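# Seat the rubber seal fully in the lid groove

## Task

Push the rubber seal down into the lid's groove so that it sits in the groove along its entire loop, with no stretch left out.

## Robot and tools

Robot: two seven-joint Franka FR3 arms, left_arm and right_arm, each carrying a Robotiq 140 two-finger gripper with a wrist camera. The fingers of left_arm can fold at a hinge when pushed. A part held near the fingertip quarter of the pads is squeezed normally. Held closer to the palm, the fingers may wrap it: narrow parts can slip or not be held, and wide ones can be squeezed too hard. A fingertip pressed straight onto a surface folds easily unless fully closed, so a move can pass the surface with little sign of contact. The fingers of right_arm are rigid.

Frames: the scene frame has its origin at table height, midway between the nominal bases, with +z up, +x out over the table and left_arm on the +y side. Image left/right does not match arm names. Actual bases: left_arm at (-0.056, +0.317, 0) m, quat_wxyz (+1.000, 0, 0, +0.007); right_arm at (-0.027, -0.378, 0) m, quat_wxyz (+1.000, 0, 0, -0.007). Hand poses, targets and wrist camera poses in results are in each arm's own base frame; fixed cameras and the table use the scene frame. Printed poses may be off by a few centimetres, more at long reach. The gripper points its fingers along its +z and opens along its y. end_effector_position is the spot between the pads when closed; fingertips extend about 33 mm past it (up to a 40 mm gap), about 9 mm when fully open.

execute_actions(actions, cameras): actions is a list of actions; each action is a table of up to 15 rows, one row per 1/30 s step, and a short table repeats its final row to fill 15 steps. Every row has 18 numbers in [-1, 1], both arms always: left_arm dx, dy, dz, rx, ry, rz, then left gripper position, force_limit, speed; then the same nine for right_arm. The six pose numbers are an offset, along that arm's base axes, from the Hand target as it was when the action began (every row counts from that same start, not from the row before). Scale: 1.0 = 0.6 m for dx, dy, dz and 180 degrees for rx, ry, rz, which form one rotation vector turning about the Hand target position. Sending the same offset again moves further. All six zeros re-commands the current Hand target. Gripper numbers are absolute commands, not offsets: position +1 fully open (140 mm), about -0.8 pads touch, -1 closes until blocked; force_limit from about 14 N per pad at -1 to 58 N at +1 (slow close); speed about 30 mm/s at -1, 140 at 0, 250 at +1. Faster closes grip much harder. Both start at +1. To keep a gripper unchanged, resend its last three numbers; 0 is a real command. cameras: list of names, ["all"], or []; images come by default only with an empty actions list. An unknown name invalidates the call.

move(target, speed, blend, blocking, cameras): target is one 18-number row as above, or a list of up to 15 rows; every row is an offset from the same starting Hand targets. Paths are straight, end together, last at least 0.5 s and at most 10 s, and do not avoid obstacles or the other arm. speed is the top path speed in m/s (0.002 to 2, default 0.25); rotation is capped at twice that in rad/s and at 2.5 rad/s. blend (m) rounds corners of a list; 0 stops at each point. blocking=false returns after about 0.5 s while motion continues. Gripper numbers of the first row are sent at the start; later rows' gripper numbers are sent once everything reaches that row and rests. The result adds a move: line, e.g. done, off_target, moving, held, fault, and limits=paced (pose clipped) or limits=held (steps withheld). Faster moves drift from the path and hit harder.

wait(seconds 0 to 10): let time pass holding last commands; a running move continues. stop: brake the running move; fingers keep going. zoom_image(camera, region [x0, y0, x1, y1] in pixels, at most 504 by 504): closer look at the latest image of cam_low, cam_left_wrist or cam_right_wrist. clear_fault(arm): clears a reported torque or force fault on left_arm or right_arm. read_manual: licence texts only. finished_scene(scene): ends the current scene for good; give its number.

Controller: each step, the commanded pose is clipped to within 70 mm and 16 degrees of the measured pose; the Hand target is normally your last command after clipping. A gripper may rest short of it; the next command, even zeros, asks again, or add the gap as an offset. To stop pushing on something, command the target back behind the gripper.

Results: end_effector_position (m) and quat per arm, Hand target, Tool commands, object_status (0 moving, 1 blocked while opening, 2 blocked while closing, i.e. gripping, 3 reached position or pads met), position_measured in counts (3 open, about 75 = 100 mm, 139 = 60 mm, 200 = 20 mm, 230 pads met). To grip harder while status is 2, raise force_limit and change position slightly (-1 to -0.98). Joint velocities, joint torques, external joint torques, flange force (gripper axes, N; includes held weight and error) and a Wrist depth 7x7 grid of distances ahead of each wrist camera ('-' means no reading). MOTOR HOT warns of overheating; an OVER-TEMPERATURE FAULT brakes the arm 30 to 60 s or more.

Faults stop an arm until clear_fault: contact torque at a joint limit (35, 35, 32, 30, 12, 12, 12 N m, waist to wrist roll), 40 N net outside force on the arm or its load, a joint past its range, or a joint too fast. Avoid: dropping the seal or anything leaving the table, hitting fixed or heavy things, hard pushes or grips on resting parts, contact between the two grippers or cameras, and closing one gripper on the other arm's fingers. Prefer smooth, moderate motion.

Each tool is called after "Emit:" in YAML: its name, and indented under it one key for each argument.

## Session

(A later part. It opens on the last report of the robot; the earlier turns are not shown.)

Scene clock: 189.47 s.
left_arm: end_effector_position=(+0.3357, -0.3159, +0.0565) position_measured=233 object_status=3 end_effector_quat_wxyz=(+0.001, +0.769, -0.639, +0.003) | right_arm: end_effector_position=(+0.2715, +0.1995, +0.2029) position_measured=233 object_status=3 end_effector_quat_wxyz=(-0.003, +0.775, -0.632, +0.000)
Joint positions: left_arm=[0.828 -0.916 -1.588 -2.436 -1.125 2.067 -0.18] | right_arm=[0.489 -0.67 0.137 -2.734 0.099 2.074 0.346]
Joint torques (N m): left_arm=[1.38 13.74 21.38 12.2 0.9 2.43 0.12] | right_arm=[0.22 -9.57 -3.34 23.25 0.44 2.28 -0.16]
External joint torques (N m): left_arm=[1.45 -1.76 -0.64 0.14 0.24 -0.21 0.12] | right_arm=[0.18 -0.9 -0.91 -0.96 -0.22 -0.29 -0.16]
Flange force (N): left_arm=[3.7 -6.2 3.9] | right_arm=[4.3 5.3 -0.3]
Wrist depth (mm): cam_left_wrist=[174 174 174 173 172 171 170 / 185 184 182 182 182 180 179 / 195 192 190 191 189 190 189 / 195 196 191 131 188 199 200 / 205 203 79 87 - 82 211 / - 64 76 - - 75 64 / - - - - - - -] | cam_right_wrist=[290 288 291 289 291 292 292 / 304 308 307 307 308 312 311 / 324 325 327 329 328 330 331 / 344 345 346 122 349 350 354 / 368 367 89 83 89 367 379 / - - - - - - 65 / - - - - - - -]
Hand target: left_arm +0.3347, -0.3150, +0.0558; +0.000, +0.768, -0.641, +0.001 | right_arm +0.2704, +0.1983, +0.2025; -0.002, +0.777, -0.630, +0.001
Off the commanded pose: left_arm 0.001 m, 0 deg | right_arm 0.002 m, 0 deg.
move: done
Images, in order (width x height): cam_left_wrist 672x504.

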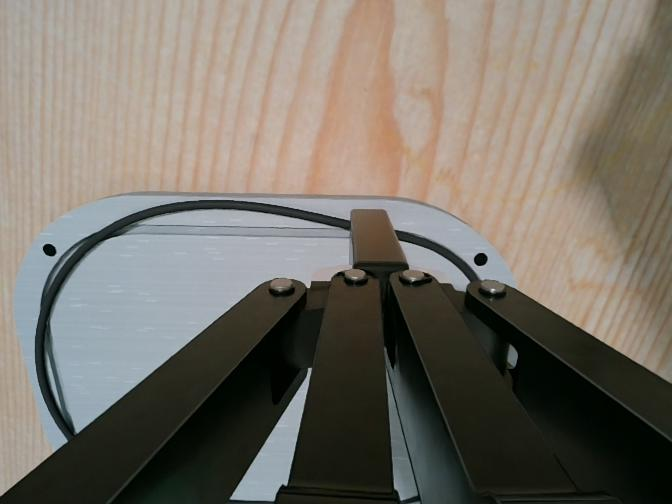

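Emit:
move:
  target:
    - [0,0,-0.0175,0,0,0,-1,-1,0,0,0,0,0,0,0,-1,-1,0]
    - [-0.0019,0.0108,-0.0175,0,0,0,-1,-1,0,0,0,0,0,0,0,-1,-1,0]
    - [-0.0019,0.0108,-0.0255,0,0,0,-1,-1,0,0,0,0,0,0,0,-1,-1,0]
  speed: [0.05,0.03,0.03]

Emit:
move:
  target:
    - [0,0,0.0255,0,0,0,-1,-1,0,0,0,0,0,0,0,-1,-1,0]
    - [0.0235,-0.0063,0.0255,0,0,0,-1,-1,0,0,0,0,0,0,0,-1,-1,0]
  speed: [0.06,0.08]
  cameras: ["cam_left_wrist"]

Emit:
zoom_image:
  camera: "cam_left_wrist"
  region: [220, 100, 480, 300]

Scene clock: 191.43 s.
left_arm: end_effector_position=(+0.3334, -0.3095, +0.0448) position_measured=233 object_status=3 end_effector_quat_wxyz=(+0.001, +0.769, -0.639, +0.000) | right_arm: end_effector_position=(+0.2715, +0.1995, +0.2029) position_measured=233 object_status=3 end_effector_quat_wxyz=(-0.003, +0.775, -0.632, +0.000)
Joint positions: left_arm=[0.842 -0.915 -1.616 -2.45 -1.144 2.085 -0.162] | right_arm=[0.489 -0.67 0.137 -2.734 0.099 2.074 0.346]
Joint velocities: left_arm=[-0.001 -0.001 0.001 -0.003 0 -0.002 0.004] | right_arm=[within noise]
Joint torques (N m): left_arm=[3.28 12.75 14.73 9.77 -0.9 4.26 0.38] | right_arm=[0.21 -9.55 -3.32 23.23 0.45 2.3 -0.17]
External joint torques (N m): left_arm=[3.23 -3.02 -7.08 -1.66 -1.56 1.67 0.38] | right_arm=[0.23 -0.94 -0.81 -0.98 -0.21 -0.26 -0.17]
Flange force (N): left_arm=[9.2 -16.3 35.3] | right_arm=[4.2 5.5 -0.2]
Wrist depth (mm): cam_left_wrist=[163 163 162 162 161 160 160 / 172 172 171 171 170 170 168 / 181 180 177 177 177 179 179 / 181 181 179 147 175 188 190 / 193 189 79 87 - 81 200 / - 64 75 - - 75 64 / - - - - - - -] | cam_right_wrist=[287 288 289 292 293 294 294 / 304 306 306 307 309 311 307 / 321 323 326 328 328 326 330 / 345 343 347 122 347 352 353 / 368 367 89 83 89 367 379 / - - - - - - 65 / - - - - - - -]
Hand target: left_arm +0.3336, -0.3085, +0.0405; +0.000, +0.768, -0.641, +0.001 | right_arm +0.2704, +0.1983, +0.2025; -0.002, +0.777, -0.630, +0.001
Off the commanded pose: left_arm 0.004 m, 0 deg | right_arm 0.002 m, 0 deg.
move: off_target (left_arm)

Scene clock: 192.80 s.
left_arm: end_effector_position=(+0.3486, -0.3133, +0.0566) position_measured=233 object_status=3 end_effector_quat_wxyz=(+0.001, +0.769, -0.639, +0.003) | right_arm: end_effector_position=(+0.2715, +0.1995, +0.2029) position_measured=233 object_status=3 end_effector_quat_wxyz=(-0.003, +0.775, -0.632, +0.000)
Joint positions: left_arm=[0.876 -0.915 -1.603 -2.412 -1.121 2.066 -0.161] | right_arm=[0.489 -0.67 0.137 -2.734 0.099 2.074 0.346]
Joint torques (N m): left_arm=[1.16 14.29 21.52 12.18 0.92 2.45 0.11] | right_arm=[0.17 -9.48 -3.3 23.27 0.45 2.29 -0.13]
External joint torques (N m): left_arm=[1.12 -1.87 -0.78 0.2 0.26 -0.17 0.11] | right_arm=[0.16 -0.73 -0.82 -1.01 -0.21 -0.28 -0.13]
Flange force (N): left_arm=[3.6 -5.4 3.9] | right_arm=[3.9 4.8 0.0]
Wrist depth (mm): cam_left_wrist=[175 174 173 172 172 171 170 / 184 184 182 182 181 180 180 / 194 191 191 191 189 190 189 / 200 194 192 121 186 197 200 / 208 202 79 87 - 82 211 / - 64 76 - - 75 64 / - - - - - - -] | cam_right_wrist=[288 289 289 290 292 292 292 / 303 304 308 307 310 307 311 / 324 325 325 327 327 327 331 / 343 344 343 122 349 353 349 / 367 365 89 83 89 366 378 / - - - - - - 65 / - - - - - - -]
Hand target: left_arm +0.3477, -0.3123, +0.0558; +0.000, +0.768, -0.641, +0.001 | right_arm +0.2704, +0.1983, +0.2025; -0.002, +0.777, -0.630, +0.001
Off the commanded pose: left_arm 0.002 m, 0 deg | right_arm 0.002 m, 0 deg.
move: done
Images, in order (width x height): cam_left_wrist 672x504.

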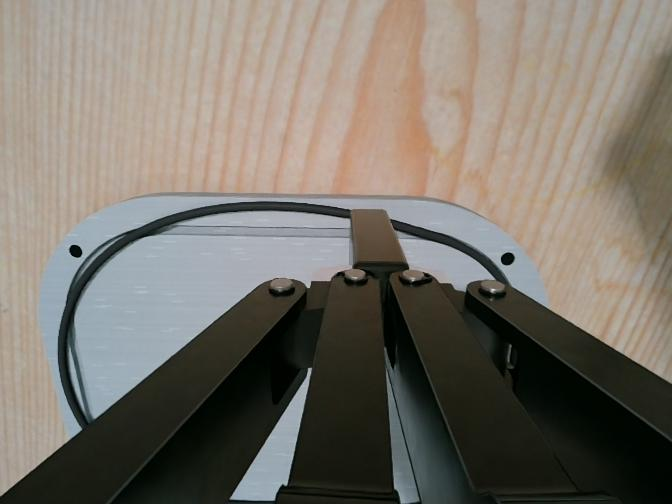

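Scaled by 1.938 from the camera's 672x504 image, which has a finer 960x720 frame.

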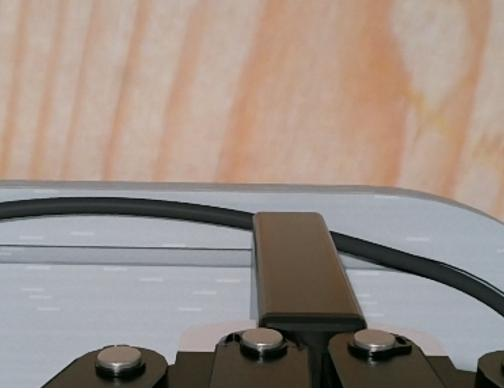

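Emit:
move:
  target:
    - [-0.033,-0.0098,0,0,0,0,-1,-1,0,0,0,0,0,0,0,-1,-1,0]
    - [-0.033,-0.0098,-0.0185,0,0,0,-1,-1,0,0,0,0,0,0,0,-1,-1,0]
    - [-0.0357,0.005,-0.0185,0,0,0,-1,-1,0,0,0,0,0,0,0,-1,-1,0]
    - [-0.0357,0.005,-0.0235,0,0,0,-1,-1,0,0,0,0,0,0,0,-1,-1,0]
  speed: [0.06,0.05,0.03,0.03]

Scene clock: 195.97 s.
left_arm: end_effector_position=(+0.3261, -0.3128, +0.0454) position_measured=233 object_status=3 end_effector_quat_wxyz=(+0.002, +0.769, -0.640, +0.002) | right_arm: end_effector_position=(+0.2715, +0.1995, +0.2029) position_measured=233 object_status=3 end_effector_quat_wxyz=(-0.003, +0.775, -0.632, +0.000)
Joint positions: left_arm=[0.812 -0.916 -1.606 -2.463 -1.151 2.085 -0.171] | right_arm=[0.489 -0.67 0.137 -2.734 0.099 2.074 0.346]
Joint velocities: left_arm=[0 0 -0.001 0 -0.001 -0.002 0.007] | right_arm=[within noise]
Joint torques (N m): left_arm=[3.14 12.32 16.88 8.53 0.26 3.57 0.37] | right_arm=[0.23 -9.49 -3.24 23.26 0.44 2.28 -0.14]
External joint torques (N m): left_arm=[3.19 -3.1 -4.81 -2.95 -0.39 0.96 0.37] | right_arm=[0.21 -0.79 -0.79 -0.98 -0.21 -0.28 -0.14]
Flange force (N): left_arm=[3.3 -11.5 24.5] | right_arm=[3.9 5.0 -0.1]
Wrist depth (mm): cam_left_wrist=[164 164 164 162 162 161 161 / 173 173 172 172 170 170 169 / 181 180 179 177 179 180 180 / 182 181 180 147 178 189 190 / 193 190 79 87 - 82 200 / - 64 76 - - 75 64 / - - - - - - -] | cam_right_wrist=[290 287 290 291 293 293 292 / 304 306 307 309 308 311 311 / 322 323 327 330 326 329 330 / 342 345 348 122 350 352 354 / 369 364 89 83 89 363 376 / - - - - - - 65 / - - - - - - -]
Hand target: left_arm +0.3262, -0.3093, +0.0417; +0.000, +0.768, -0.641, +0.001 | right_arm +0.2704, +0.1983, +0.2025; -0.002, +0.777, -0.630, +0.001
Off the commanded pose: left_arm 0.005 m, 0 deg | right_arm 0.002 m, 0 deg.
move: off_target (left_arm)

Emit:
execute_actions:
  actions: []
  cameras: ["cam_left_wrist"]

Emit:
zoom_image:
  camera: "cam_left_wrist"
  region: [260, 140, 480, 300]

Scene clock: 196.43 s.
left_arm: end_effector_position=(+0.3261, -0.3128, +0.0454) position_measured=233 object_status=3 end_effector_quat_wxyz=(+0.002, +0.768, -0.640, +0.002) | right_arm: end_effector_position=(+0.2715, +0.1995, +0.2029) position_measured=233 object_status=3 end_effector_quat_wxyz=(-0.003, +0.775, -0.632, +0.000)
Joint positions: left_arm=[0.812 -0.916 -1.606 -2.463 -1.151 2.085 -0.17] | right_arm=[0.489 -0.67 0.137 -2.734 0.099 2.074 0.346]
Joint velocities: within noise
Joint torques (N m): left_arm=[3.16 12.35 16.89 8.53 0.27 3.55 0.33] | right_arm=[0.21 -9.54 -3.3 23.31 0.43 2.28 -0.1]
External joint torques (N m): left_arm=[3.14 -3.06 -4.84 -2.93 -0.38 0.94 0.33] | right_arm=[0.21 -0.93 -0.84 -0.86 -0.22 -0.27 -0.1]
Flange force (N): left_arm=[3.4 -11.4 24.4] | right_arm=[4.0 5.2 -0.5]
Wrist depth (mm): cam_left_wrist=[164 164 163 163 162 161 161 / 173 173 172 171 170 170 169 / 181 180 180 179 179 179 179 / 182 181 179 147 178 190 190 / 193 190 79 87 - 81 200 / - 64 76 - - 75 64 / - - - - - - -] | cam_right_wrist=[287 289 291 291 292 293 294 / 304 306 307 307 309 312 312 / 323 324 323 327 329 332 333 / 348 348 347 122 349 350 349 / 371 362 89 83 89 367 377 / - - - - - - 65 / - - - - - - -]
Hand target: left_arm +0.3262, -0.3093, +0.0417; +0.000, +0.768, -0.641, +0.001 | right_arm +0.2704, +0.1983, +0.2025; -0.002, +0.777, -0.630, +0.001
Tool commands: left_gripper/position=-1.0 left_gripper/force_limit=-1.0 left_gripper/speed=+0.0 right_gripper/position=-1.0 right_gripper/force_limit=-1.0 right_gripper/speed=+0.0
Off the commanded pose: left_arm 0.005 m, 0 deg | right_arm 0.002 m, 0 deg.
Images, in order (width x height): cam_left_wrist 672x504.

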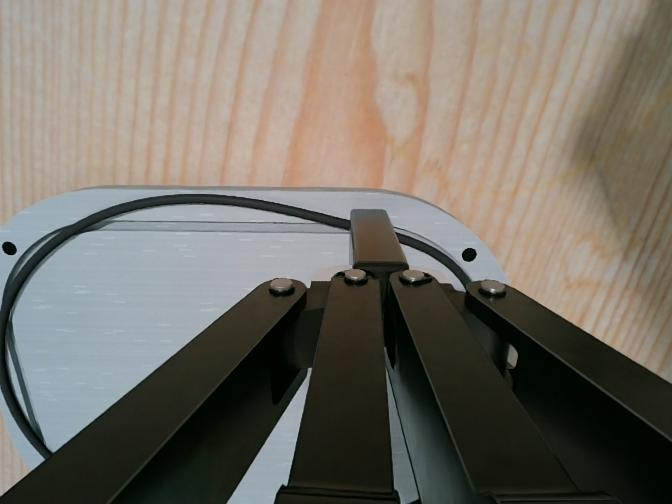

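Scaled by 2.291 from the camera's 672x504 image, which has a finer 960x720 frame.

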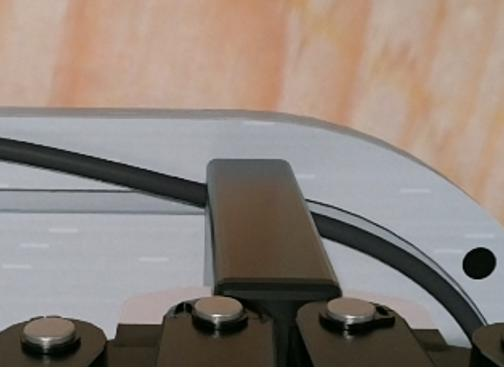

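Emit:
move:
  target: [0,0,0.05,0,0,0,-1,-1,0,0,0,0,0,0,0,-1,-1,0]
  speed: 0.15
  cameras: ["cam_low","cam_left_wrist","cam_right_wrist"]

Scene clock: 198.43 s.
left_arm: end_effector_position=(+0.3270, -0.3099, +0.0714) position_measured=233 object_status=3 end_effector_quat_wxyz=(+0.001, +0.766, -0.642, +0.002) | right_arm: end_effector_position=(+0.2715, +0.1995, +0.2029) position_measured=233 object_status=3 end_effector_quat_wxyz=(-0.003, +0.775, -0.632, +0.000)
Joint positions: left_arm=[0.769 -0.916 -1.522 -2.464 -1.097 2.04 -0.181] | right_arm=[0.489 -0.67 0.137 -2.734 0.099 2.074 0.346]
Joint velocities: left_arm=[0 0 0 0.001 -0.001 -0.005 -0.005] | right_arm=[within noise]
Joint torques (N m): left_arm=[0.26 12 21.86 12.49 0.95 2.42 -0.17] | right_arm=[0.2 -9.58 -3.3 23.26 0.42 2.29 -0.11]
External joint torques (N m): left_arm=[0.24 -1.99 0.22 0.02 0.28 -0.21 -0.17] | right_arm=[0.2 -0.95 -0.84 -0.89 -0.23 -0.26 -0.11]
Flange force (N): left_arm=[0.7 0.4 -1.5] | right_arm=[4.1 5.3 -0.5]
Wrist depth (mm): cam_left_wrist=[187 187 186 185 185 185 184 / 198 199 197 197 195 195 193 / 208 204 204 202 205 206 204 / 211 209 208 121 203 217 217 / 222 220 79 87 - 81 228 / - 64 76 - - 75 64 / - - - - - - -] | cam_right_wrist=[288 288 290 291 291 294 292 / 306 307 306 307 308 310 309 / 326 322 327 327 328 333 331 / 344 342 345 122 350 349 353 / 371 365 89 83 89 365 377 / - - - - - - 65 / - - - - - - -]
Hand target: left_arm +0.3262, -0.3093, +0.0717; +0.000, +0.768, -0.641, +0.001 | right_arm +0.2704, +0.1983, +0.2025; -0.002, +0.777, -0.630, +0.001
Off the commanded pose: left_arm 0.001 m, 0 deg | right_arm 0.002 m, 0 deg.
move: done

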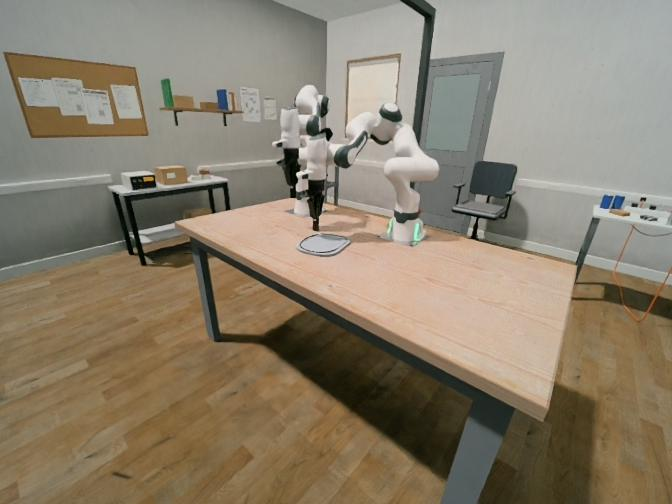

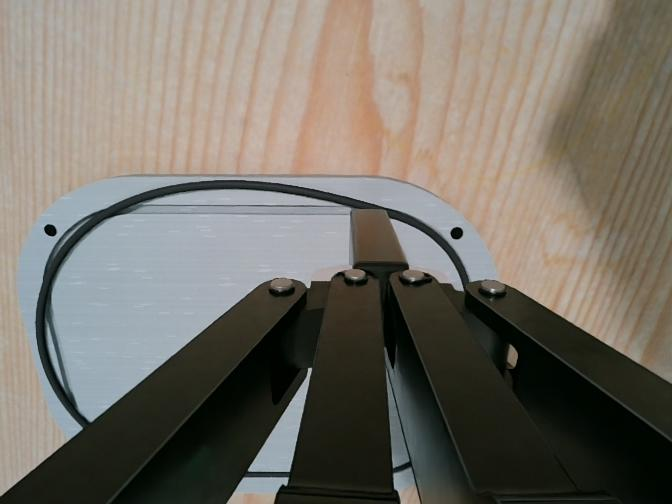

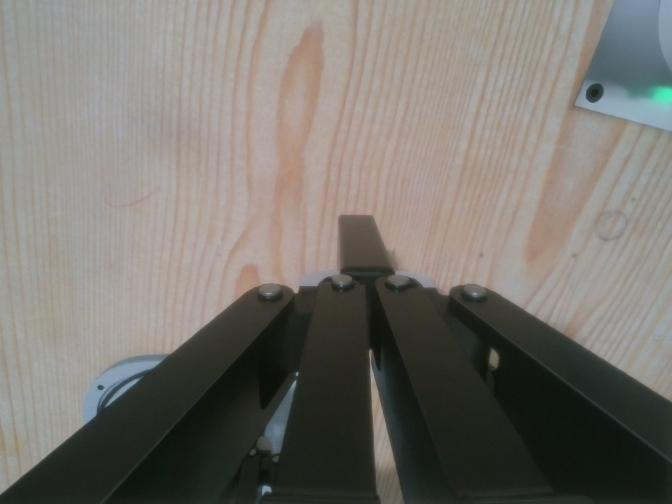

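Emit:
zoom_image:
  camera: "cam_left_wrist"
  region: [10, 160, 270, 420]

Emit:
zoom_image:
  camera: "cam_left_wrist"
  region: [300, 160, 510, 320]

Scaled by 1.938 from the camera's 672x504 image, which has a finer 960x720 frame.

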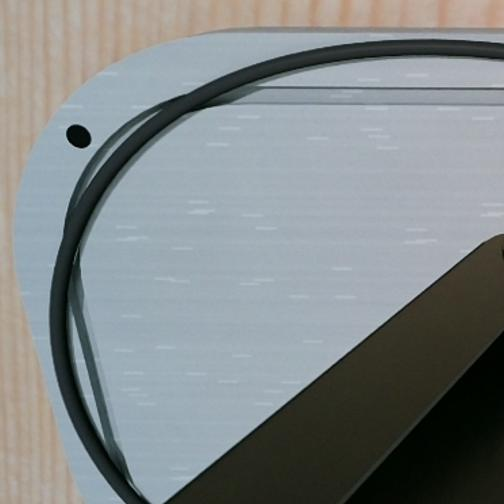

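Scaled by 2.400 from the camera's 672x504 image, which has a finer 960x720 frame.

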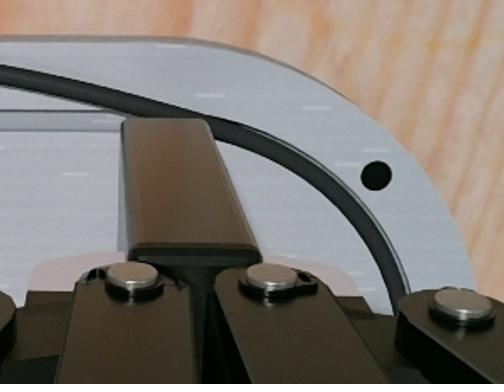

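Emit:
move:
  target: [0.1127,-0.0082,0.0472,0,0,-0.5,-0.3,-1,0,0,0,0,0,0,0,-1,-1,0]
  speed: 0.2
  cameras: ["cam_left_wrist","cam_low"]

Scene clock: 204.73 s.
left_arm: end_effector_position=(+0.3929, -0.3140, +0.0997) position_measured=167 object_status=3 end_effector_quat_wxyz=(-0.002, -0.096, +0.995, +0.000) | right_arm: end_effector_position=(+0.2715, +0.1995, +0.2029) position_measured=233 object_status=3 end_effector_quat_wxyz=(-0.003, +0.775, -0.632, +0.000)
Joint positions: left_arm=[1.045 -0.305 -1.71 -2.341 -0.428 2.335 1.013] | right_arm=[0.489 -0.67 0.137 -2.734 0.099 2.074 0.346]
Joint velocities: left_arm=[0.001 0.001 0 0.001 -0.001 0.001 0.006] | right_arm=[within noise]
Joint torques (N m): left_arm=[1.15 8.58 8.38 20.14 0.83 2.81 0.34] | right_arm=[0.16 -9.53 -3.31 23.32 0.43 2.28 -0.15]
External joint torques (N m): left_arm=[1.1 -0.97 -0.53 -0.25 0.27 0.31 0.34] | right_arm=[0.13 -0.81 -0.86 -0.93 -0.23 -0.28 -0.15]
Flange force (N): left_arm=[0.0 0.0 0.0] | right_arm=[4.1 4.8 -0.3]
Wrist depth (mm): cam_left_wrist=[209 208 207 206 195 193 194 / 220 220 218 216 206 205 204 / 232 231 231 228 218 217 214 / 246 246 238 229 168 230 232 / 260 80 93 253 141 93 94 / - 70 - 277 262 - - / - - - 297 296 - -] | cam_right_wrist=[285 287 291 292 291 292 292 / 304 304 307 310 309 310 308 / 321 325 327 327 326 328 329 / 345 348 350 122 348 351 352 / 367 365 89 83 89 365 377 / - - - - - - 65 / - - - - - - -]
Hand target: left_arm +0.3939, -0.3142, +0.1001; -0.001, -0.090, +0.996, +0.000 | right_arm +0.2704, +0.1983, +0.2025; -0.002, +0.777, -0.630, +0.001
Off the commanded pose: left_arm 0.001 m, 1 deg | right_arm 0.002 m, 0 deg.
move: done
Images, in order (width x height): cam_low 672x504, cam_left_wrist 672x504.

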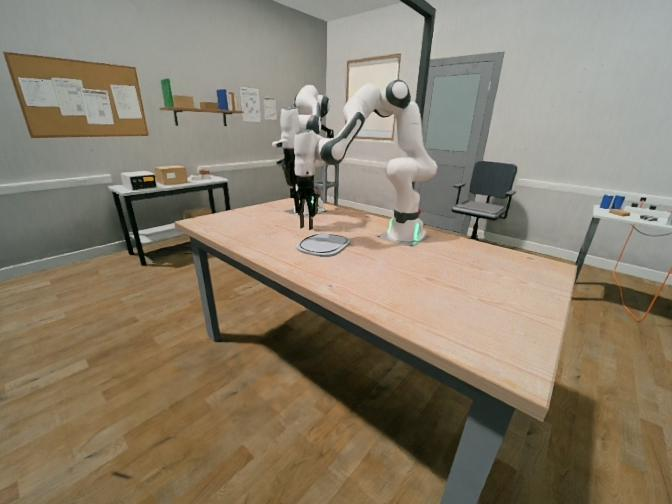

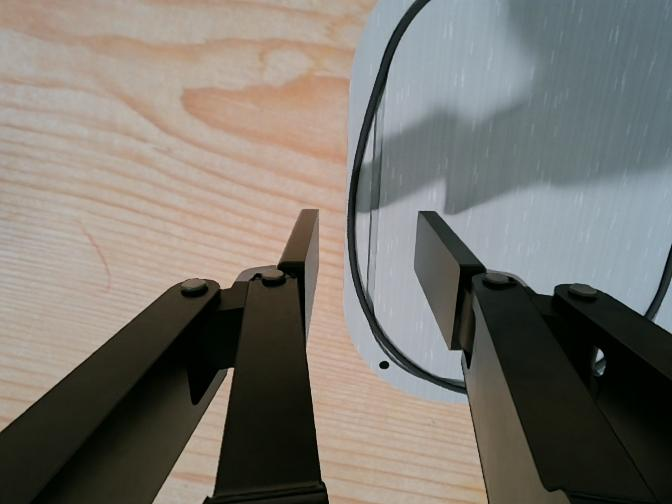

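Emit:
move:
  target: [0.0015,-0.0082,-0.081,0,0,0,-0.3,-1,0,0,0,0,0,0,0,-1,-1,0]
  speed: 0.15
  cameras: ["cam_left_wrist"]

Scene clock: 206.57 s.
left_arm: end_effector_position=(+0.3940, -0.3179, +0.0508) position_measured=167 object_status=3 end_effector_quat_wxyz=(-0.001, -0.094, +0.996, +0.002) | right_arm: end_effector_position=(+0.2715, +0.1995, +0.2029) position_measured=233 object_status=3 end_effector_quat_wxyz=(-0.003, +0.775, -0.632, +0.000)
Joint positions: left_arm=[1.286 -0.387 -1.983 -2.342 -0.552 2.421 1.092] | right_arm=[0.489 -0.67 0.137 -2.734 0.099 2.074 0.346]
Joint velocities: left_arm=[-0.001 0 0 0.001 -0.001 0.001 0.007] | right_arm=[within noise]
Joint torques (N m): left_arm=[1.18 16.98 10.03 18.26 0.46 2.75 0.28] | right_arm=[0.22 -9.53 -3.31 23.25 0.43 2.27 -0.15]
External joint torques (N m): left_arm=[1.28 -1.29 -0.33 -0.07 -0.05 0.29 0.28] | right_arm=[0.18 -0.86 -0.87 -0.99 -0.22 -0.3 -0.15]
Flange force (N): left_arm=[-8.4 -5.2 9.7] | right_arm=[4.2 5.2 -0.3]
Wrist depth (mm): cam_left_wrist=[164 164 164 162 151 152 151 / 173 172 172 170 160 159 158 / 182 182 183 180 169 171 168 / 194 193 191 188 175 179 179 / 203 80 93 200 189 93 92 / - 70 - 217 202 - - / - - - 236 236 - -] | cam_right_wrist=[289 288 291 291 292 292 293 / 305 307 306 307 310 310 311 / 324 325 325 328 327 328 330 / 343 347 349 122 350 355 347 / 368 364 89 83 89 367 381 / - - - - - - 65 / - - - - - - -]
Hand target: left_arm +0.3948, -0.3192, +0.0515; -0.001, -0.090, +0.996, +0.000 | right_arm +0.2704, +0.1983, +0.2025; -0.002, +0.777, -0.630, +0.001
Off the commanded pose: left_arm 0.002 m, 1 deg | right_arm 0.002 m, 0 deg.
move: done
Images, in order (width x height): cam_left_wrist 672x504.

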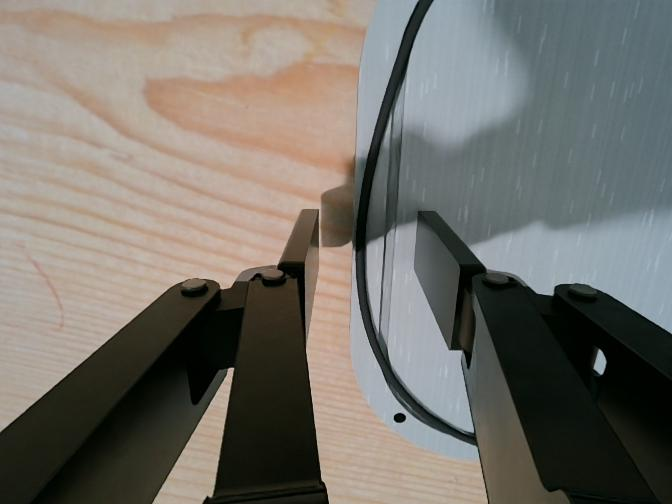

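Emit:
move:
  target: [0.0,0.0,-0.0092,0,0,0,-0.3,-1,0,0,0,0,0,0,0,-1,-1,0]
  speed: 0.05

Emit:
move:
  target: [0.0,0.0,0,0,0,0,-1,-1,-1,0,0,0,0,0,0,-1,-1,0]
  speed: 0.05
  cameras: ["cam_left_wrist"]

Scene clock: 207.63 s.
left_arm: end_effector_position=(+0.3935, -0.3183, +0.0464) position_measured=167 object_status=3 end_effector_quat_wxyz=(-0.003, -0.093, +0.996, +0.001) | right_arm: end_effector_position=(+0.2715, +0.1995, +0.2029) position_measured=233 object_status=3 end_effector_quat_wxyz=(-0.003, +0.775, -0.632, +0.000)
Joint positions: left_arm=[1.311 -0.39 -2.01 -2.342 -0.558 2.429 1.098] | right_arm=[0.489 -0.67 0.137 -2.734 0.099 2.074 0.346]
Joint torques (N m): left_arm=[1.51 15.8 8.53 17.58 0.07 3.69 0.42] | right_arm=[0.23 -9.51 -3.26 23.3 0.44 2.3 -0.17]
External joint torques (N m): left_arm=[1.51 -3.19 -1.85 -0.59 -0.43 1.22 0.42] | right_arm=[0.2 -0.88 -0.81 -0.91 -0.22 -0.26 -0.17]
Flange force (N): left_arm=[-14.0 -10.6 23.4] | right_arm=[4.0 5.1 -0.3]
Wrist depth (mm): cam_left_wrist=[161 160 159 157 149 148 147 / 169 169 168 168 155 158 156 / 178 179 178 174 164 164 165 / 189 190 184 175 166 173 173 / 200 80 93 196 185 93 93 / - 70 - 213 196 - - / - - - 231 229 - -] | cam_right_wrist=[287 289 288 291 292 293 295 / 303 306 306 306 311 309 309 / 323 324 328 328 328 329 332 / 342 344 347 122 350 350 352 / 368 368 89 83 89 367 379 / - - - - - - 65 / - - - - - - -]
Hand target: left_arm +0.3948, -0.3192, +0.0459; -0.001, -0.090, +0.996, +0.000 | right_arm +0.2704, +0.1983, +0.2025; -0.002, +0.777, -0.630, +0.001
Off the commanded pose: left_arm 0.002 m, 0 deg | right_arm 0.002 m, 0 deg.
move: done

Scene clock: 209.23 s.
left_arm: end_effector_position=(+0.3968, -0.3208, +0.0482) position_measured=225 object_status=0 end_effector_quat_wxyz=(+0.000, -0.093, +0.996, -0.003) | right_arm: end_effector_position=(+0.2715, +0.1995, +0.2029) position_measured=233 object_status=3 end_effector_quat_wxyz=(-0.003, +0.775, -0.632, +0.000)
Joint positions: left_arm=[1.317 -0.386 -2.014 -2.339 -0.558 2.437 1.098] | right_arm=[0.489 -0.67 0.137 -2.734 0.099 2.074 0.346]
Joint torques (N m): left_arm=[0.51 15.42 7.88 15.6 0.12 2.55 0.27] | right_arm=[0.19 -9.58 -3.33 23.24 0.44 2.27 -0.13]
External joint torques (N m): left_arm=[0.39 -3.71 -2.53 -2.67 -0.39 0.05 0.27] | right_arm=[0.15 -0.97 -0.9 -0.96 -0.22 -0.29 -0.13]
Flange force (N): left_arm=[-8.0 -7.2 21.3] | right_arm=[4.4 5.5 -0.4]
Wrist depth (mm): cam_left_wrist=[162 161 161 159 149 148 148 / 172 171 170 169 157 155 157 / 182 181 180 178 167 167 165 / 192 193 191 147 174 176 175 / 205 202 81 87 - 81 185 / - 64 74 58 - 76 64 / - - - - - - -] | cam_right_wrist=[288 288 288 291 292 293 292 / 302 306 307 309 309 311 311 / 322 326 324 325 327 332 329 / 347 347 347 122 349 349 355 / 365 362 89 83 89 365 379 / - - - - - - 65 / - - - - - - -]
Hand target: left_arm +0.3948, -0.3192, +0.0459; -0.001, -0.090, +0.996, +0.000 | right_arm +0.2704, +0.1983, +0.2025; -0.002, +0.777, -0.630, +0.001
Off the commanded pose: left_arm 0.003 m, 1 deg | right_arm 0.002 m, 0 deg.
move: done
Images, in order (width x height): cam_left_wrist 672x504.

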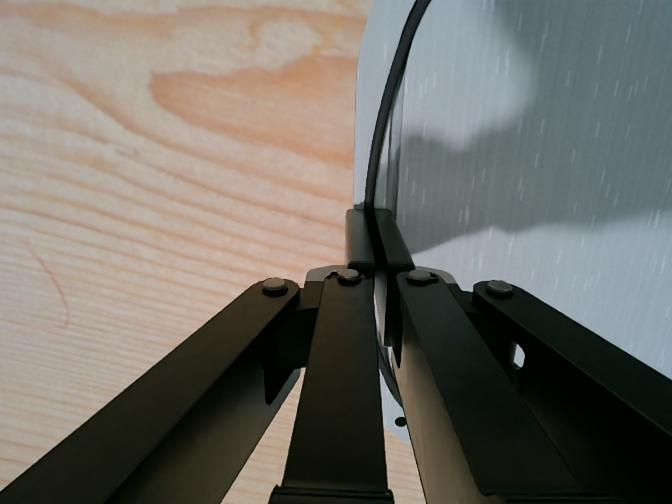

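Emit:
zoom_image:
  camera: "cam_left_wrist"
  region: [320, 60, 460, 240]

Scaled by 2.800 from the camera's 672x504 image, which has a finer 960x720 frame.

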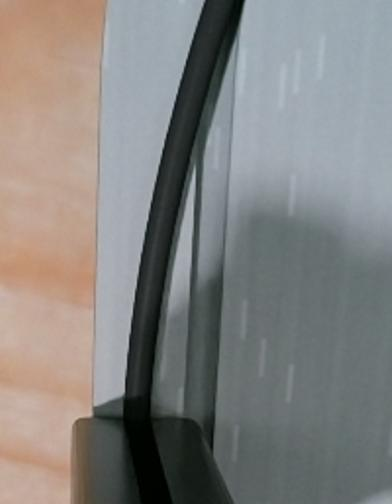

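Emit:
move:
  target:
    - [0.0,0.0,0.0065,0,0,0,-1,-1,-1,0,0,0,0,0,0,-1,-1,0]
    - [-0.003,0.0164,0.0065,0,0,0,-1,-1,-1,0,0,0,0,0,0,-1,-1,0]
  speed: 0.04
  cameras: ["cam_left_wrist"]

Emit:
zoom_image:
  camera: "cam_left_wrist"
  region: [320, 60, 460, 240]

Scene clock: 211.00 s.
left_arm: end_effector_position=(+0.3926, -0.3094, +0.0494) position_measured=225 object_status=2 end_effector_quat_wxyz=(-0.002, -0.094, +0.996, +0.000) | right_arm: end_effector_position=(+0.2715, +0.1995, +0.2029) position_measured=233 object_status=3 end_effector_quat_wxyz=(-0.003, +0.775, -0.632, +0.000)
Joint positions: left_arm=[1.283 -0.365 -1.972 -2.368 -0.54 2.44 1.098] | right_arm=[0.489 -0.67 0.137 -2.734 0.099 2.074 0.346]
Joint velocities: left_arm=[-0.002 0 0 -0.001 0 0.003 0.002] | right_arm=[within noise]
Joint torques (N m): left_arm=[0.49 16.02 10.51 17.5 0.76 2.77 0.27] | right_arm=[0.26 -9.54 -3.36 23.26 0.44 2.29 -0.17]
External joint torques (N m): left_arm=[0.46 -1.36 0.65 -0.83 0.26 0.29 0.27] | right_arm=[0.31 -0.83 -0.84 -1.01 -0.21 -0.28 -0.16]
Flange force (N): left_arm=[-0.9 1.3 2.1] | right_arm=[4.0 5.2 -0.1]
Wrist depth (mm): cam_left_wrist=[163 163 162 160 151 150 149 / 172 172 171 161 158 157 158 / 182 182 181 176 168 167 167 / 192 193 191 131 175 177 177 / 206 202 81 87 - 81 188 / - 64 74 58 - 76 64 / - - - - - - -] | cam_right_wrist=[286 288 289 294 291 294 293 / 304 306 306 307 308 311 310 / 322 326 327 325 329 330 328 / 343 346 346 122 347 350 350 / 370 365 89 83 89 364 376 / - - - - - - 65 / - - - - - - -]
Hand target: left_arm +0.3930, -0.3093, +0.0498; -0.001, -0.090, +0.996, +0.000 | right_arm +0.2704, +0.1983, +0.2025; -0.002, +0.777, -0.630, +0.001
Off the commanded pose: left_arm 0.001 m, 0 deg | right_arm 0.002 m, 0 deg.
move: done
Images, in order (width x height): cam_left_wrist 672x504.

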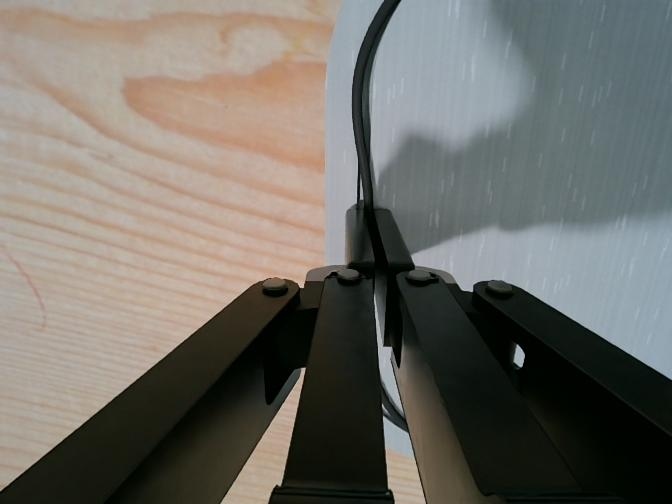

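Scaled by 2.800 from the camera's 672x504 image, which has a finer 960x720 frame.

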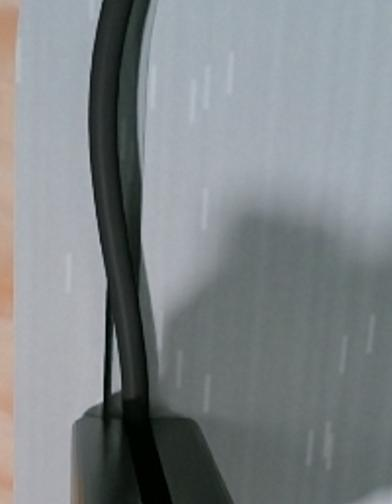

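Emit:
zoom_image:
  camera: "cam_left_wrist"
  region: [330, 140, 410, 220]

Emit:
zoom_image:
  camera: "cam_left_wrist"
  region: [340, 340, 420, 440]

Scaled by 6.300 from the camera's 672x504 image, which has a finer 960x720 frame.

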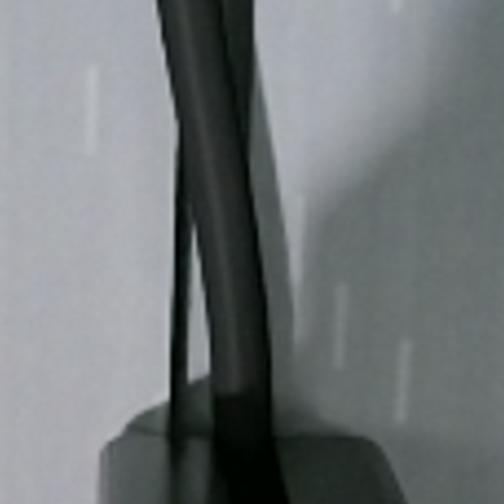

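Scaled by 5.040 from the camera's 672x504 image, which has a finer 960x720 frame.

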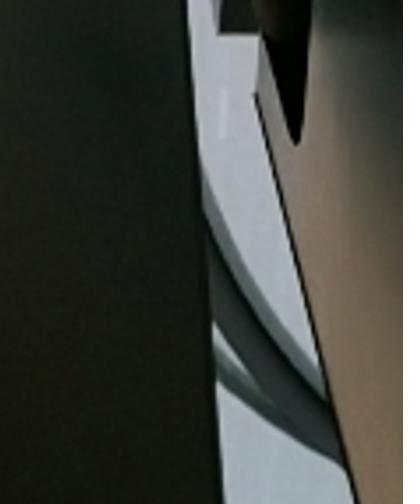

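Emit:
move:
  target:
    - [0.0007,-0.0039,0,0,0,0,-1,-1,-1,0,0,0,0,0,0,-1,-1,0]
  speed: 0.04
  cameras: ["cam_left_wrist"]

Emit:
zoom_image:
  camera: "cam_left_wrist"
  region: [330, 140, 410, 220]

Scene clock: 212.57 s.
left_arm: end_effector_position=(+0.3932, -0.3122, +0.0503) position_measured=225 object_status=2 end_effector_quat_wxyz=(-0.001, -0.092, +0.996, -0.002) | right_arm: end_effector_position=(+0.2715, +0.1995, +0.2029) position_measured=233 object_status=3 end_effector_quat_wxyz=(-0.003, +0.775, -0.632, +0.000)
Joint positions: left_arm=[1.284 -0.365 -1.976 -2.364 -0.54 2.44 1.098] | right_arm=[0.489 -0.67 0.137 -2.734 0.099 2.074 0.346]
Joint torques (N m): left_arm=[0.75 15.15 9.14 18.23 0.46 2.48 0.19] | right_arm=[0.18 -9.51 -3.32 23.29 0.46 2.28 -0.16]
External joint torques (N m): left_arm=[0.78 -2.36 -0.67 -0.15 -0.05 0 0.19] | right_arm=[0.24 -0.89 -0.8 -0.87 -0.2 -0.27 -0.16]
Flange force (N): left_arm=[-9.4 -7.7 11.7] | right_arm=[3.9 5.1 -0.4]
Wrist depth (mm): cam_left_wrist=[164 164 163 161 151 150 150 / 172 172 171 167 160 158 158 / 183 183 182 177 168 168 168 / 195 194 193 147 176 178 177 / 207 205 81 87 - 81 188 / - 64 74 58 - 76 64 / - - - - - - -] | cam_right_wrist=[285 286 291 291 293 293 293 / 304 306 307 307 311 311 309 / 325 324 329 328 330 330 328 / 345 344 346 122 349 350 354 / 366 368 89 83 89 363 378 / - - - - - - 65 / - - - - - - -]
Hand target: left_arm +0.3934, -0.3117, +0.0498; -0.001, -0.090, +0.996, +0.000 | right_arm +0.2704, +0.1983, +0.2025; -0.002, +0.777, -0.630, +0.001
Off the commanded pose: left_arm 0.001 m, 0 deg | right_arm 0.002 m, 0 deg.
move: done
Images, in order (width x height): cam_left_wrist 672x504.

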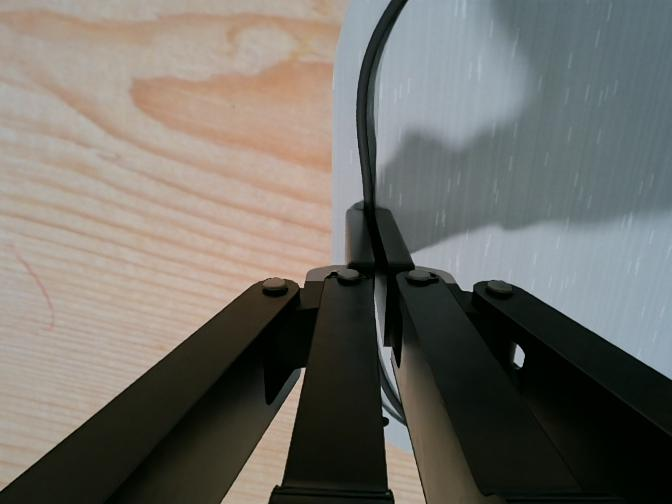

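Scaled by 6.300 from the camera's 672x504 image, which has a finer 960x720 frame.

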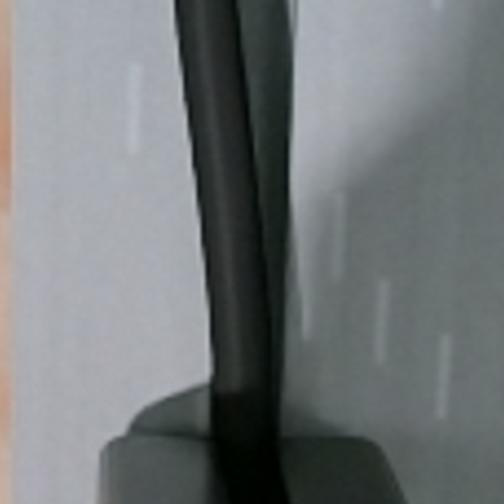

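Emit:
move:
  target:
    - [-0.0002,0.0011,0,0,0,0,-1,-1,-1,0,0,0,0,0,0,-1,-1,0]
    - [-0.0002,0.0011,-0.008,0,0,0,-1,-1,-1,0,0,0,0,0,0,-1,-1,0]
  speed: 0.03
  cameras: ["cam_left_wrist"]

Emit:
zoom_image:
  camera: "cam_left_wrist"
  region: [330, 140, 410, 220]

Scene clock: 214.10 s.
left_arm: end_effector_position=(+0.3943, -0.3120, +0.0483) position_measured=225 object_status=2 end_effector_quat_wxyz=(-0.002, -0.093, +0.996, -0.002) | right_arm: end_effector_position=(+0.2715, +0.1995, +0.2029) position_measured=233 object_status=3 end_effector_quat_wxyz=(-0.003, +0.775, -0.632, +0.000)
Joint positions: left_arm=[1.303 -0.368 -1.993 -2.361 -0.544 2.442 1.101] | right_arm=[0.489 -0.67 0.137 -2.734 0.099 2.074 0.346]
Joint torques (N m): left_arm=[1.43 12.58 6.31 15.01 -0.07 3.71 0.44] | right_arm=[0.17 -9.54 -3.32 23.2 0.43 2.29 -0.15]
External joint torques (N m): left_arm=[1.52 -5.45 -3.48 -3.33 -0.57 1.23 0.44] | right_arm=[0.2 -0.82 -0.83 -1.07 -0.22 -0.28 -0.15]
Flange force (N): left_arm=[-16.5 -12.8 37.3] | right_arm=[4.1 5.3 0.0]
Wrist depth (mm): cam_left_wrist=[162 162 161 160 149 148 148 / 171 170 170 166 157 157 156 / 181 181 180 175 166 166 165 / 192 191 191 147 174 176 175 / 205 202 81 87 - 81 185 / - 64 74 58 - 76 64 / - - - - - - -] | cam_right_wrist=[284 289 290 292 291 292 294 / 305 306 306 307 311 310 311 / 323 324 327 326 327 329 330 / 345 345 347 122 348 353 351 / 366 365 89 83 89 368 378 / - - - - - - 65 / - - - - - - -]
Hand target: left_arm +0.3933, -0.3110, +0.0450; -0.001, -0.090, +0.996, +0.000 | right_arm +0.2704, +0.1983, +0.2025; -0.002, +0.777, -0.630, +0.001
Off the commanded pose: left_arm 0.004 m, 0 deg | right_arm 0.002 m, 0 deg.
move: off_target (left_arm)
Images, in order (width x height): cam_left_wrist 672x504.

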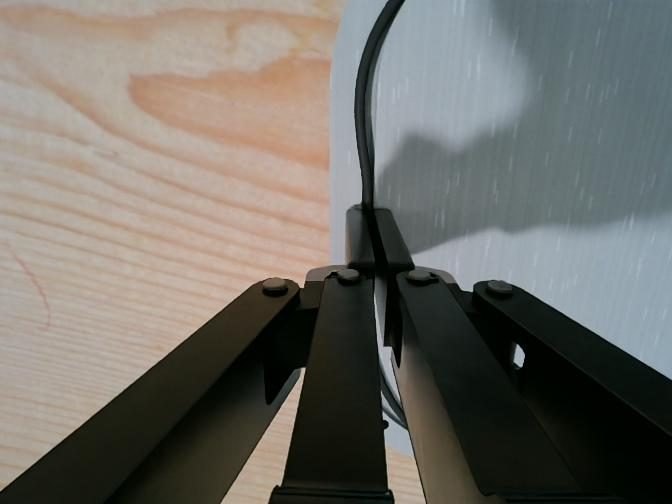

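Scaled by 6.300 from the camera's 672x504 image, which has a finer 960x720 frame.

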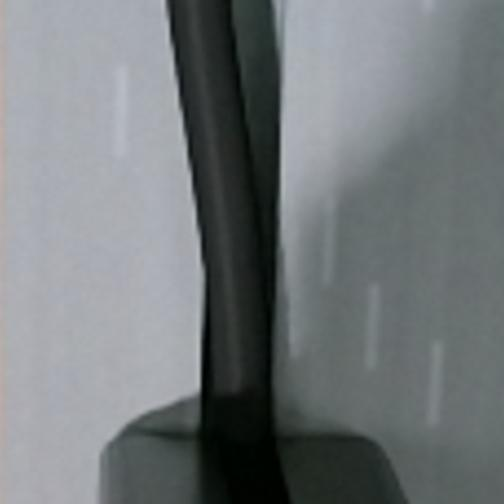

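Emit:
move:
  target:
    - [0,0,0.003,0,0,0,-1,-1,-1,0,0,0,0,0,0,-1,-1,0]
    - [0,0,0.003,0,0,0,-0.68,-1,-1,0,0,0,0,0,0,-1,-1,0]
  speed: 0.03

Emit:
move:
  target:
    - [0,0,0.02,0,0,0,-0.68,-1,-1,0,0,0,0,0,0,-1,-1,0]
  speed: 0.05
  cameras: ["cam_left_wrist"]

Emit:
zoom_image:
  camera: "cam_left_wrist"
  region: [310, 0, 450, 240]

Scene clock: 215.50 s.
left_arm: end_effector_position=(+0.3947, -0.3121, +0.0484) position_measured=215 object_status=0 end_effector_quat_wxyz=(+0.000, -0.093, +0.996, -0.002) | right_arm: end_effector_position=(+0.2715, +0.1995, +0.2029) position_measured=233 object_status=3 end_effector_quat_wxyz=(-0.003, +0.775, -0.632, +0.000)
Joint positions: left_arm=[1.302 -0.368 -1.992 -2.362 -0.544 2.446 1.101] | right_arm=[0.489 -0.67 0.137 -2.734 0.099 2.074 0.346]
Joint torques (N m): left_arm=[0.47 14.94 9.1 16.01 0.44 2.71 0.22] | right_arm=[0.21 -9.53 -3.36 23.3 0.44 2.29 -0.15]
External joint torques (N m): left_arm=[0.46 -3.04 -0.74 -2.26 -0.06 0.23 0.22] | right_arm=[0.22 -0.86 -0.88 -0.95 -0.21 -0.28 -0.15]
Flange force (N): left_arm=[-4.1 -2.5 12.7] | right_arm=[4.1 5.1 -0.3]
Wrist depth (mm): cam_left_wrist=[162 162 161 158 150 148 148 / 171 171 170 162 158 157 156 / 181 180 180 176 166 166 165 / 193 191 191 168 172 176 175 / 206 202 87 87 - 83 185 / - 64 77 61 - 76 68 / - - - - - - -] | cam_right_wrist=[287 287 290 292 291 293 294 / 303 304 306 307 311 309 308 / 323 325 325 325 328 327 330 / 345 343 347 122 348 350 353 / 367 361 89 83 89 364 377 / - - - - - - 65 / - - - - - - -]
Hand target: left_arm +0.3933, -0.3110, +0.0468; -0.001, -0.090, +0.996, +0.000 | right_arm +0.2704, +0.1983, +0.2025; -0.002, +0.777, -0.630, +0.001
Off the commanded pose: left_arm 0.002 m, 0 deg | right_arm 0.002 m, 0 deg.
move: done

Scene clock: 216.47 s.
left_arm: end_effector_position=(+0.3942, -0.3116, +0.0589) position_measured=214 object_status=3 end_effector_quat_wxyz=(+0.000, -0.088, +0.996, -0.002) | right_arm: end_effector_position=(+0.2715, +0.1995, +0.2029) position_measured=233 object_status=3 end_effector_quat_wxyz=(-0.003, +0.775, -0.632, +0.000)
Joint positions: left_arm=[1.248 -0.35 -1.934 -2.364 -0.515 2.428 1.091] | right_arm=[0.489 -0.67 0.137 -2.734 0.099 2.074 0.346]
Joint velocities: left_arm=[-0.001 0.001 0.002 0.003 0 -0.003 -0.001] | right_arm=[within noise]
Joint torques (N m): left_arm=[0.42 14.26 9.84 18.28 0.52 2.26 -0.2] | right_arm=[0.24 -9.51 -3.33 23.24 0.45 2.29 -0.14]
External joint torques (N m): left_arm=[0.4 -1.9 0.25 -0.48 0.02 -0.23 -0.2] | right_arm=[0.21 -0.79 -0.87 -1.04 -0.2 -0.29 -0.14]
Flange force (N): left_arm=[-3.4 -3.2 3.8] | right_arm=[4.1 5.1 -0.1]
Wrist depth (mm): cam_left_wrist=[172 171 170 166 158 159 157 / 181 181 180 176 167 166 167 / 192 191 192 187 178 176 176 / 203 204 200 170 148 187 186 / 219 213 87 87 - 83 196 / - 64 77 61 - 76 68 / - - - - - - -] | cam_right_wrist=[289 289 291 293 293 294 292 / 304 305 306 312 311 310 310 / 323 326 324 327 327 329 329 / 345 346 345 122 347 352 355 / 367 365 89 83 89 364 376 / - - - - - - 65 / - - - - - - -]
Hand target: left_arm +0.3933, -0.3110, +0.0588; -0.001, -0.090, +0.996, +0.000 | right_arm +0.2704, +0.1983, +0.2025; -0.002, +0.777, -0.630, +0.001
Off the commanded pose: left_arm 0.001 m, 0 deg | right_arm 0.002 m, 0 deg.
move: done
Images, in order (width x height): cam_left_wrist 672x504.

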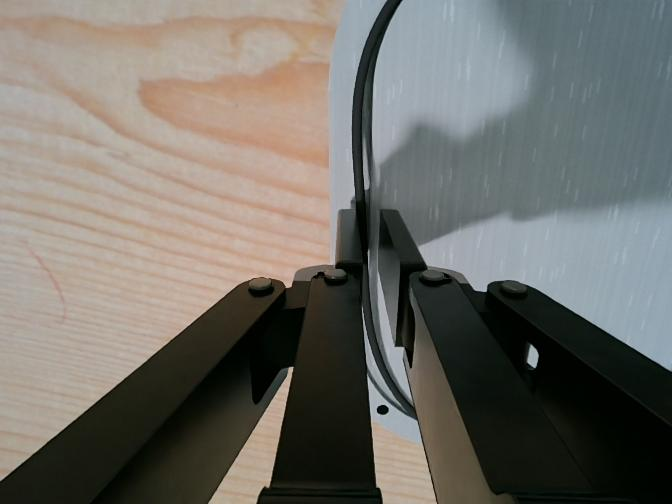

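Scaled by 2.100 from the camera's 672x504 image, which has a finer 960x720 frame.

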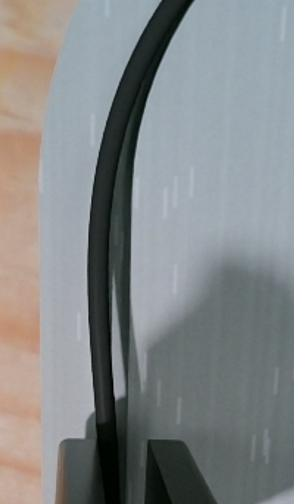

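Emit:
move:
  target:
    - [0,0,0.0,0,0,0,-0.3,-1,0,0,0,0,0,0,0,-1,-1,0]
    - [0.0009,-0.005,-0.0148,0,0,0,-0.3,-1,0,0,0,0,0,0,0,-1,-1,0]
    - [0.0009,-0.005,-0.0148,0,0,0,-1,-1,-1,0,0,0,0,0,0,-1,-1,0]
  speed: 0.05
  cameras: ["cam_left_wrist"]

Emit:
zoom_image:
  camera: "cam_left_wrist"
  region: [310, 0, 450, 240]

Scene clock: 219.80 s.
left_arm: end_effector_position=(+0.3932, -0.3134, +0.0498) position_measured=225 object_status=2 end_effector_quat_wxyz=(-0.001, -0.092, +0.996, +0.001) | right_arm: end_effector_position=(+0.2715, +0.1995, +0.2029) position_measured=233 object_status=3 end_effector_quat_wxyz=(-0.003, +0.775, -0.632, +0.000)
Joint positions: left_arm=[1.292 -0.37 -1.985 -2.357 -0.536 2.436 1.092] | right_arm=[0.489 -0.67 0.137 -2.734 0.099 2.074 0.346]
Joint torques (N m): left_arm=[1.12 15.96 9.5 18.03 0.45 2.74 0.24] | right_arm=[0.19 -9.56 -3.25 23.29 0.42 2.29 -0.14]
External joint torques (N m): left_arm=[1.16 -2.01 -0.42 -0.41 -0.05 0.25 0.24] | right_arm=[0.21 -0.88 -0.75 -0.91 -0.23 -0.26 -0.14]
Flange force (N): left_arm=[-8.9 -5.9 11.6] | right_arm=[3.9 5.1 -0.3]
Wrist depth (mm): cam_left_wrist=[163 163 162 161 150 150 150 / 172 172 171 167 - 158 157 / 182 182 180 178 171 167 167 / 193 192 192 147 176 178 175 / 206 202 81 87 - 81 189 / - 64 74 58 - 76 64 / - - - - - - -] | cam_right_wrist=[286 289 290 292 293 291 293 / 304 305 307 309 309 310 311 / 324 323 326 326 328 329 332 / 345 343 348 122 349 352 355 / 369 365 89 83 89 365 381 / - - - - - - 65 / - - - - - - -]
Hand target: left_arm +0.3938, -0.3140, +0.0500; -0.001, -0.090, +0.996, +0.000 | right_arm +0.2704, +0.1983, +0.2025; -0.002, +0.777, -0.630, +0.001
Off the commanded pose: left_arm 0.001 m, 0 deg | right_arm 0.002 m, 0 deg.
move: done
Images, in order (width x height): cam_left_wrist 672x504.

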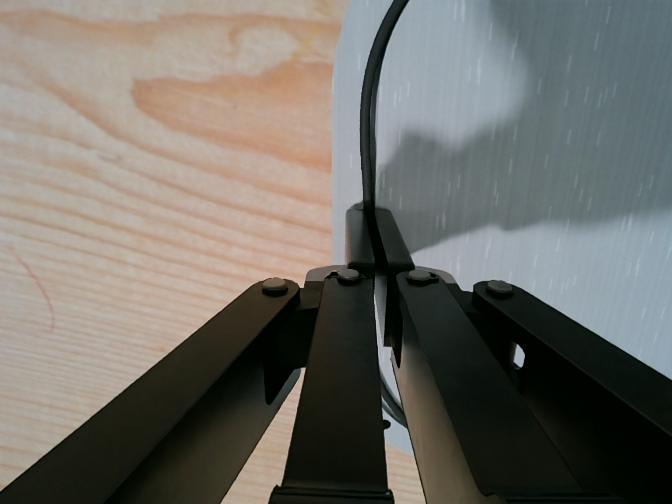

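Scaled by 2.100 from the camera's 672x504 image, which has a finer 960x720 frame.

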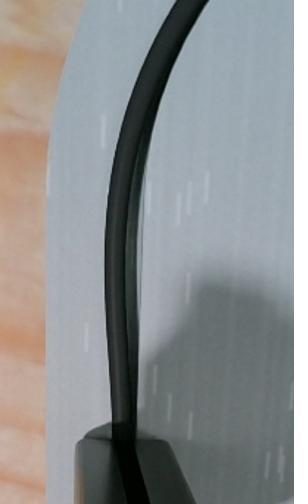

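Emit:
move:
  target:
    - [-0.0003,0.0018,0,0,0,0,-1,-1,-1,0,0,0,0,0,0,-1,-1,0]
    - [-0.0003,0.0018,-0.007,0,0,0,-1,-1,-1,0,0,0,0,0,0,-1,-1,0]
  speed: 0.03
  cameras: ["cam_left_wrist"]

Emit:
zoom_image:
  camera: "cam_left_wrist"
  region: [310, 0, 450, 240]

Scene clock: 221.33 s.
left_arm: end_effector_position=(+0.3941, -0.3135, +0.0483) position_measured=225 object_status=2 end_effector_quat_wxyz=(-0.002, -0.093, +0.996, -0.001) | right_arm: end_effector_position=(+0.2715, +0.1995, +0.2029) position_measured=233 object_status=3 end_effector_quat_wxyz=(-0.003, +0.775, -0.632, +0.000)
Joint positions: left_arm=[1.307 -0.369 -1.999 -2.357 -0.54 2.44 1.095] | right_arm=[0.489 -0.67 0.137 -2.734 0.099 2.074 0.346]
Joint torques (N m): left_arm=[1.7 13.22 6.85 15.61 -0.03 3.63 0.44] | right_arm=[0.19 -9.58 -3.33 23.27 0.45 2.28 -0.11]
External joint torques (N m): left_arm=[1.72 -5.08 -3 -2.76 -0.53 1.15 0.44] | right_arm=[0.15 -0.87 -0.89 -1.03 -0.21 -0.3 -0.11]
Flange force (N): left_arm=[-16.9 -12.7 34.6] | right_arm=[4.2 5.3 -0.2]
Wrist depth (mm): cam_left_wrist=[162 162 161 159 147 149 148 / 171 170 170 166 158 157 156 / 181 181 180 177 167 166 165 / 192 192 191 147 174 176 175 / 205 201 81 87 - 81 186 / - 64 74 58 - 76 64 / - - - - - - -] | cam_right_wrist=[288 288 292 289 291 292 294 / 302 305 307 307 309 309 310 / 324 324 325 328 326 333 334 / 344 345 345 122 349 352 352 / 365 365 89 83 89 367 376 / - - - - - - 65 / - - - - - - -]
Hand target: left_arm +0.3936, -0.3129, +0.0458; -0.001, -0.090, +0.996, +0.000 | right_arm +0.2704, +0.1983, +0.2025; -0.002, +0.777, -0.630, +0.001
Off the commanded pose: left_arm 0.003 m, 0 deg | right_arm 0.002 m, 0 deg.
move: done
Images, in order (width x height): cam_left_wrist 672x504.

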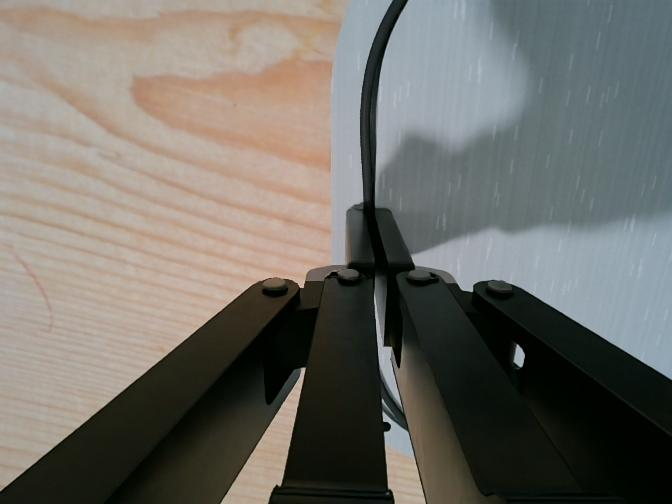

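Scaled by 2.100 from the camera's 672x504 image, which has a finer 960x720 frame.

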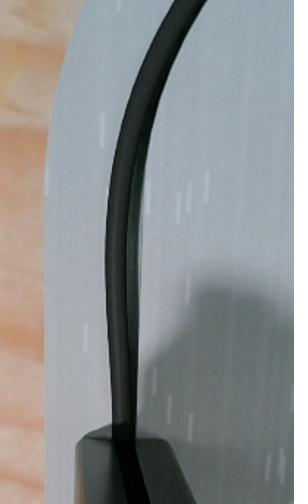

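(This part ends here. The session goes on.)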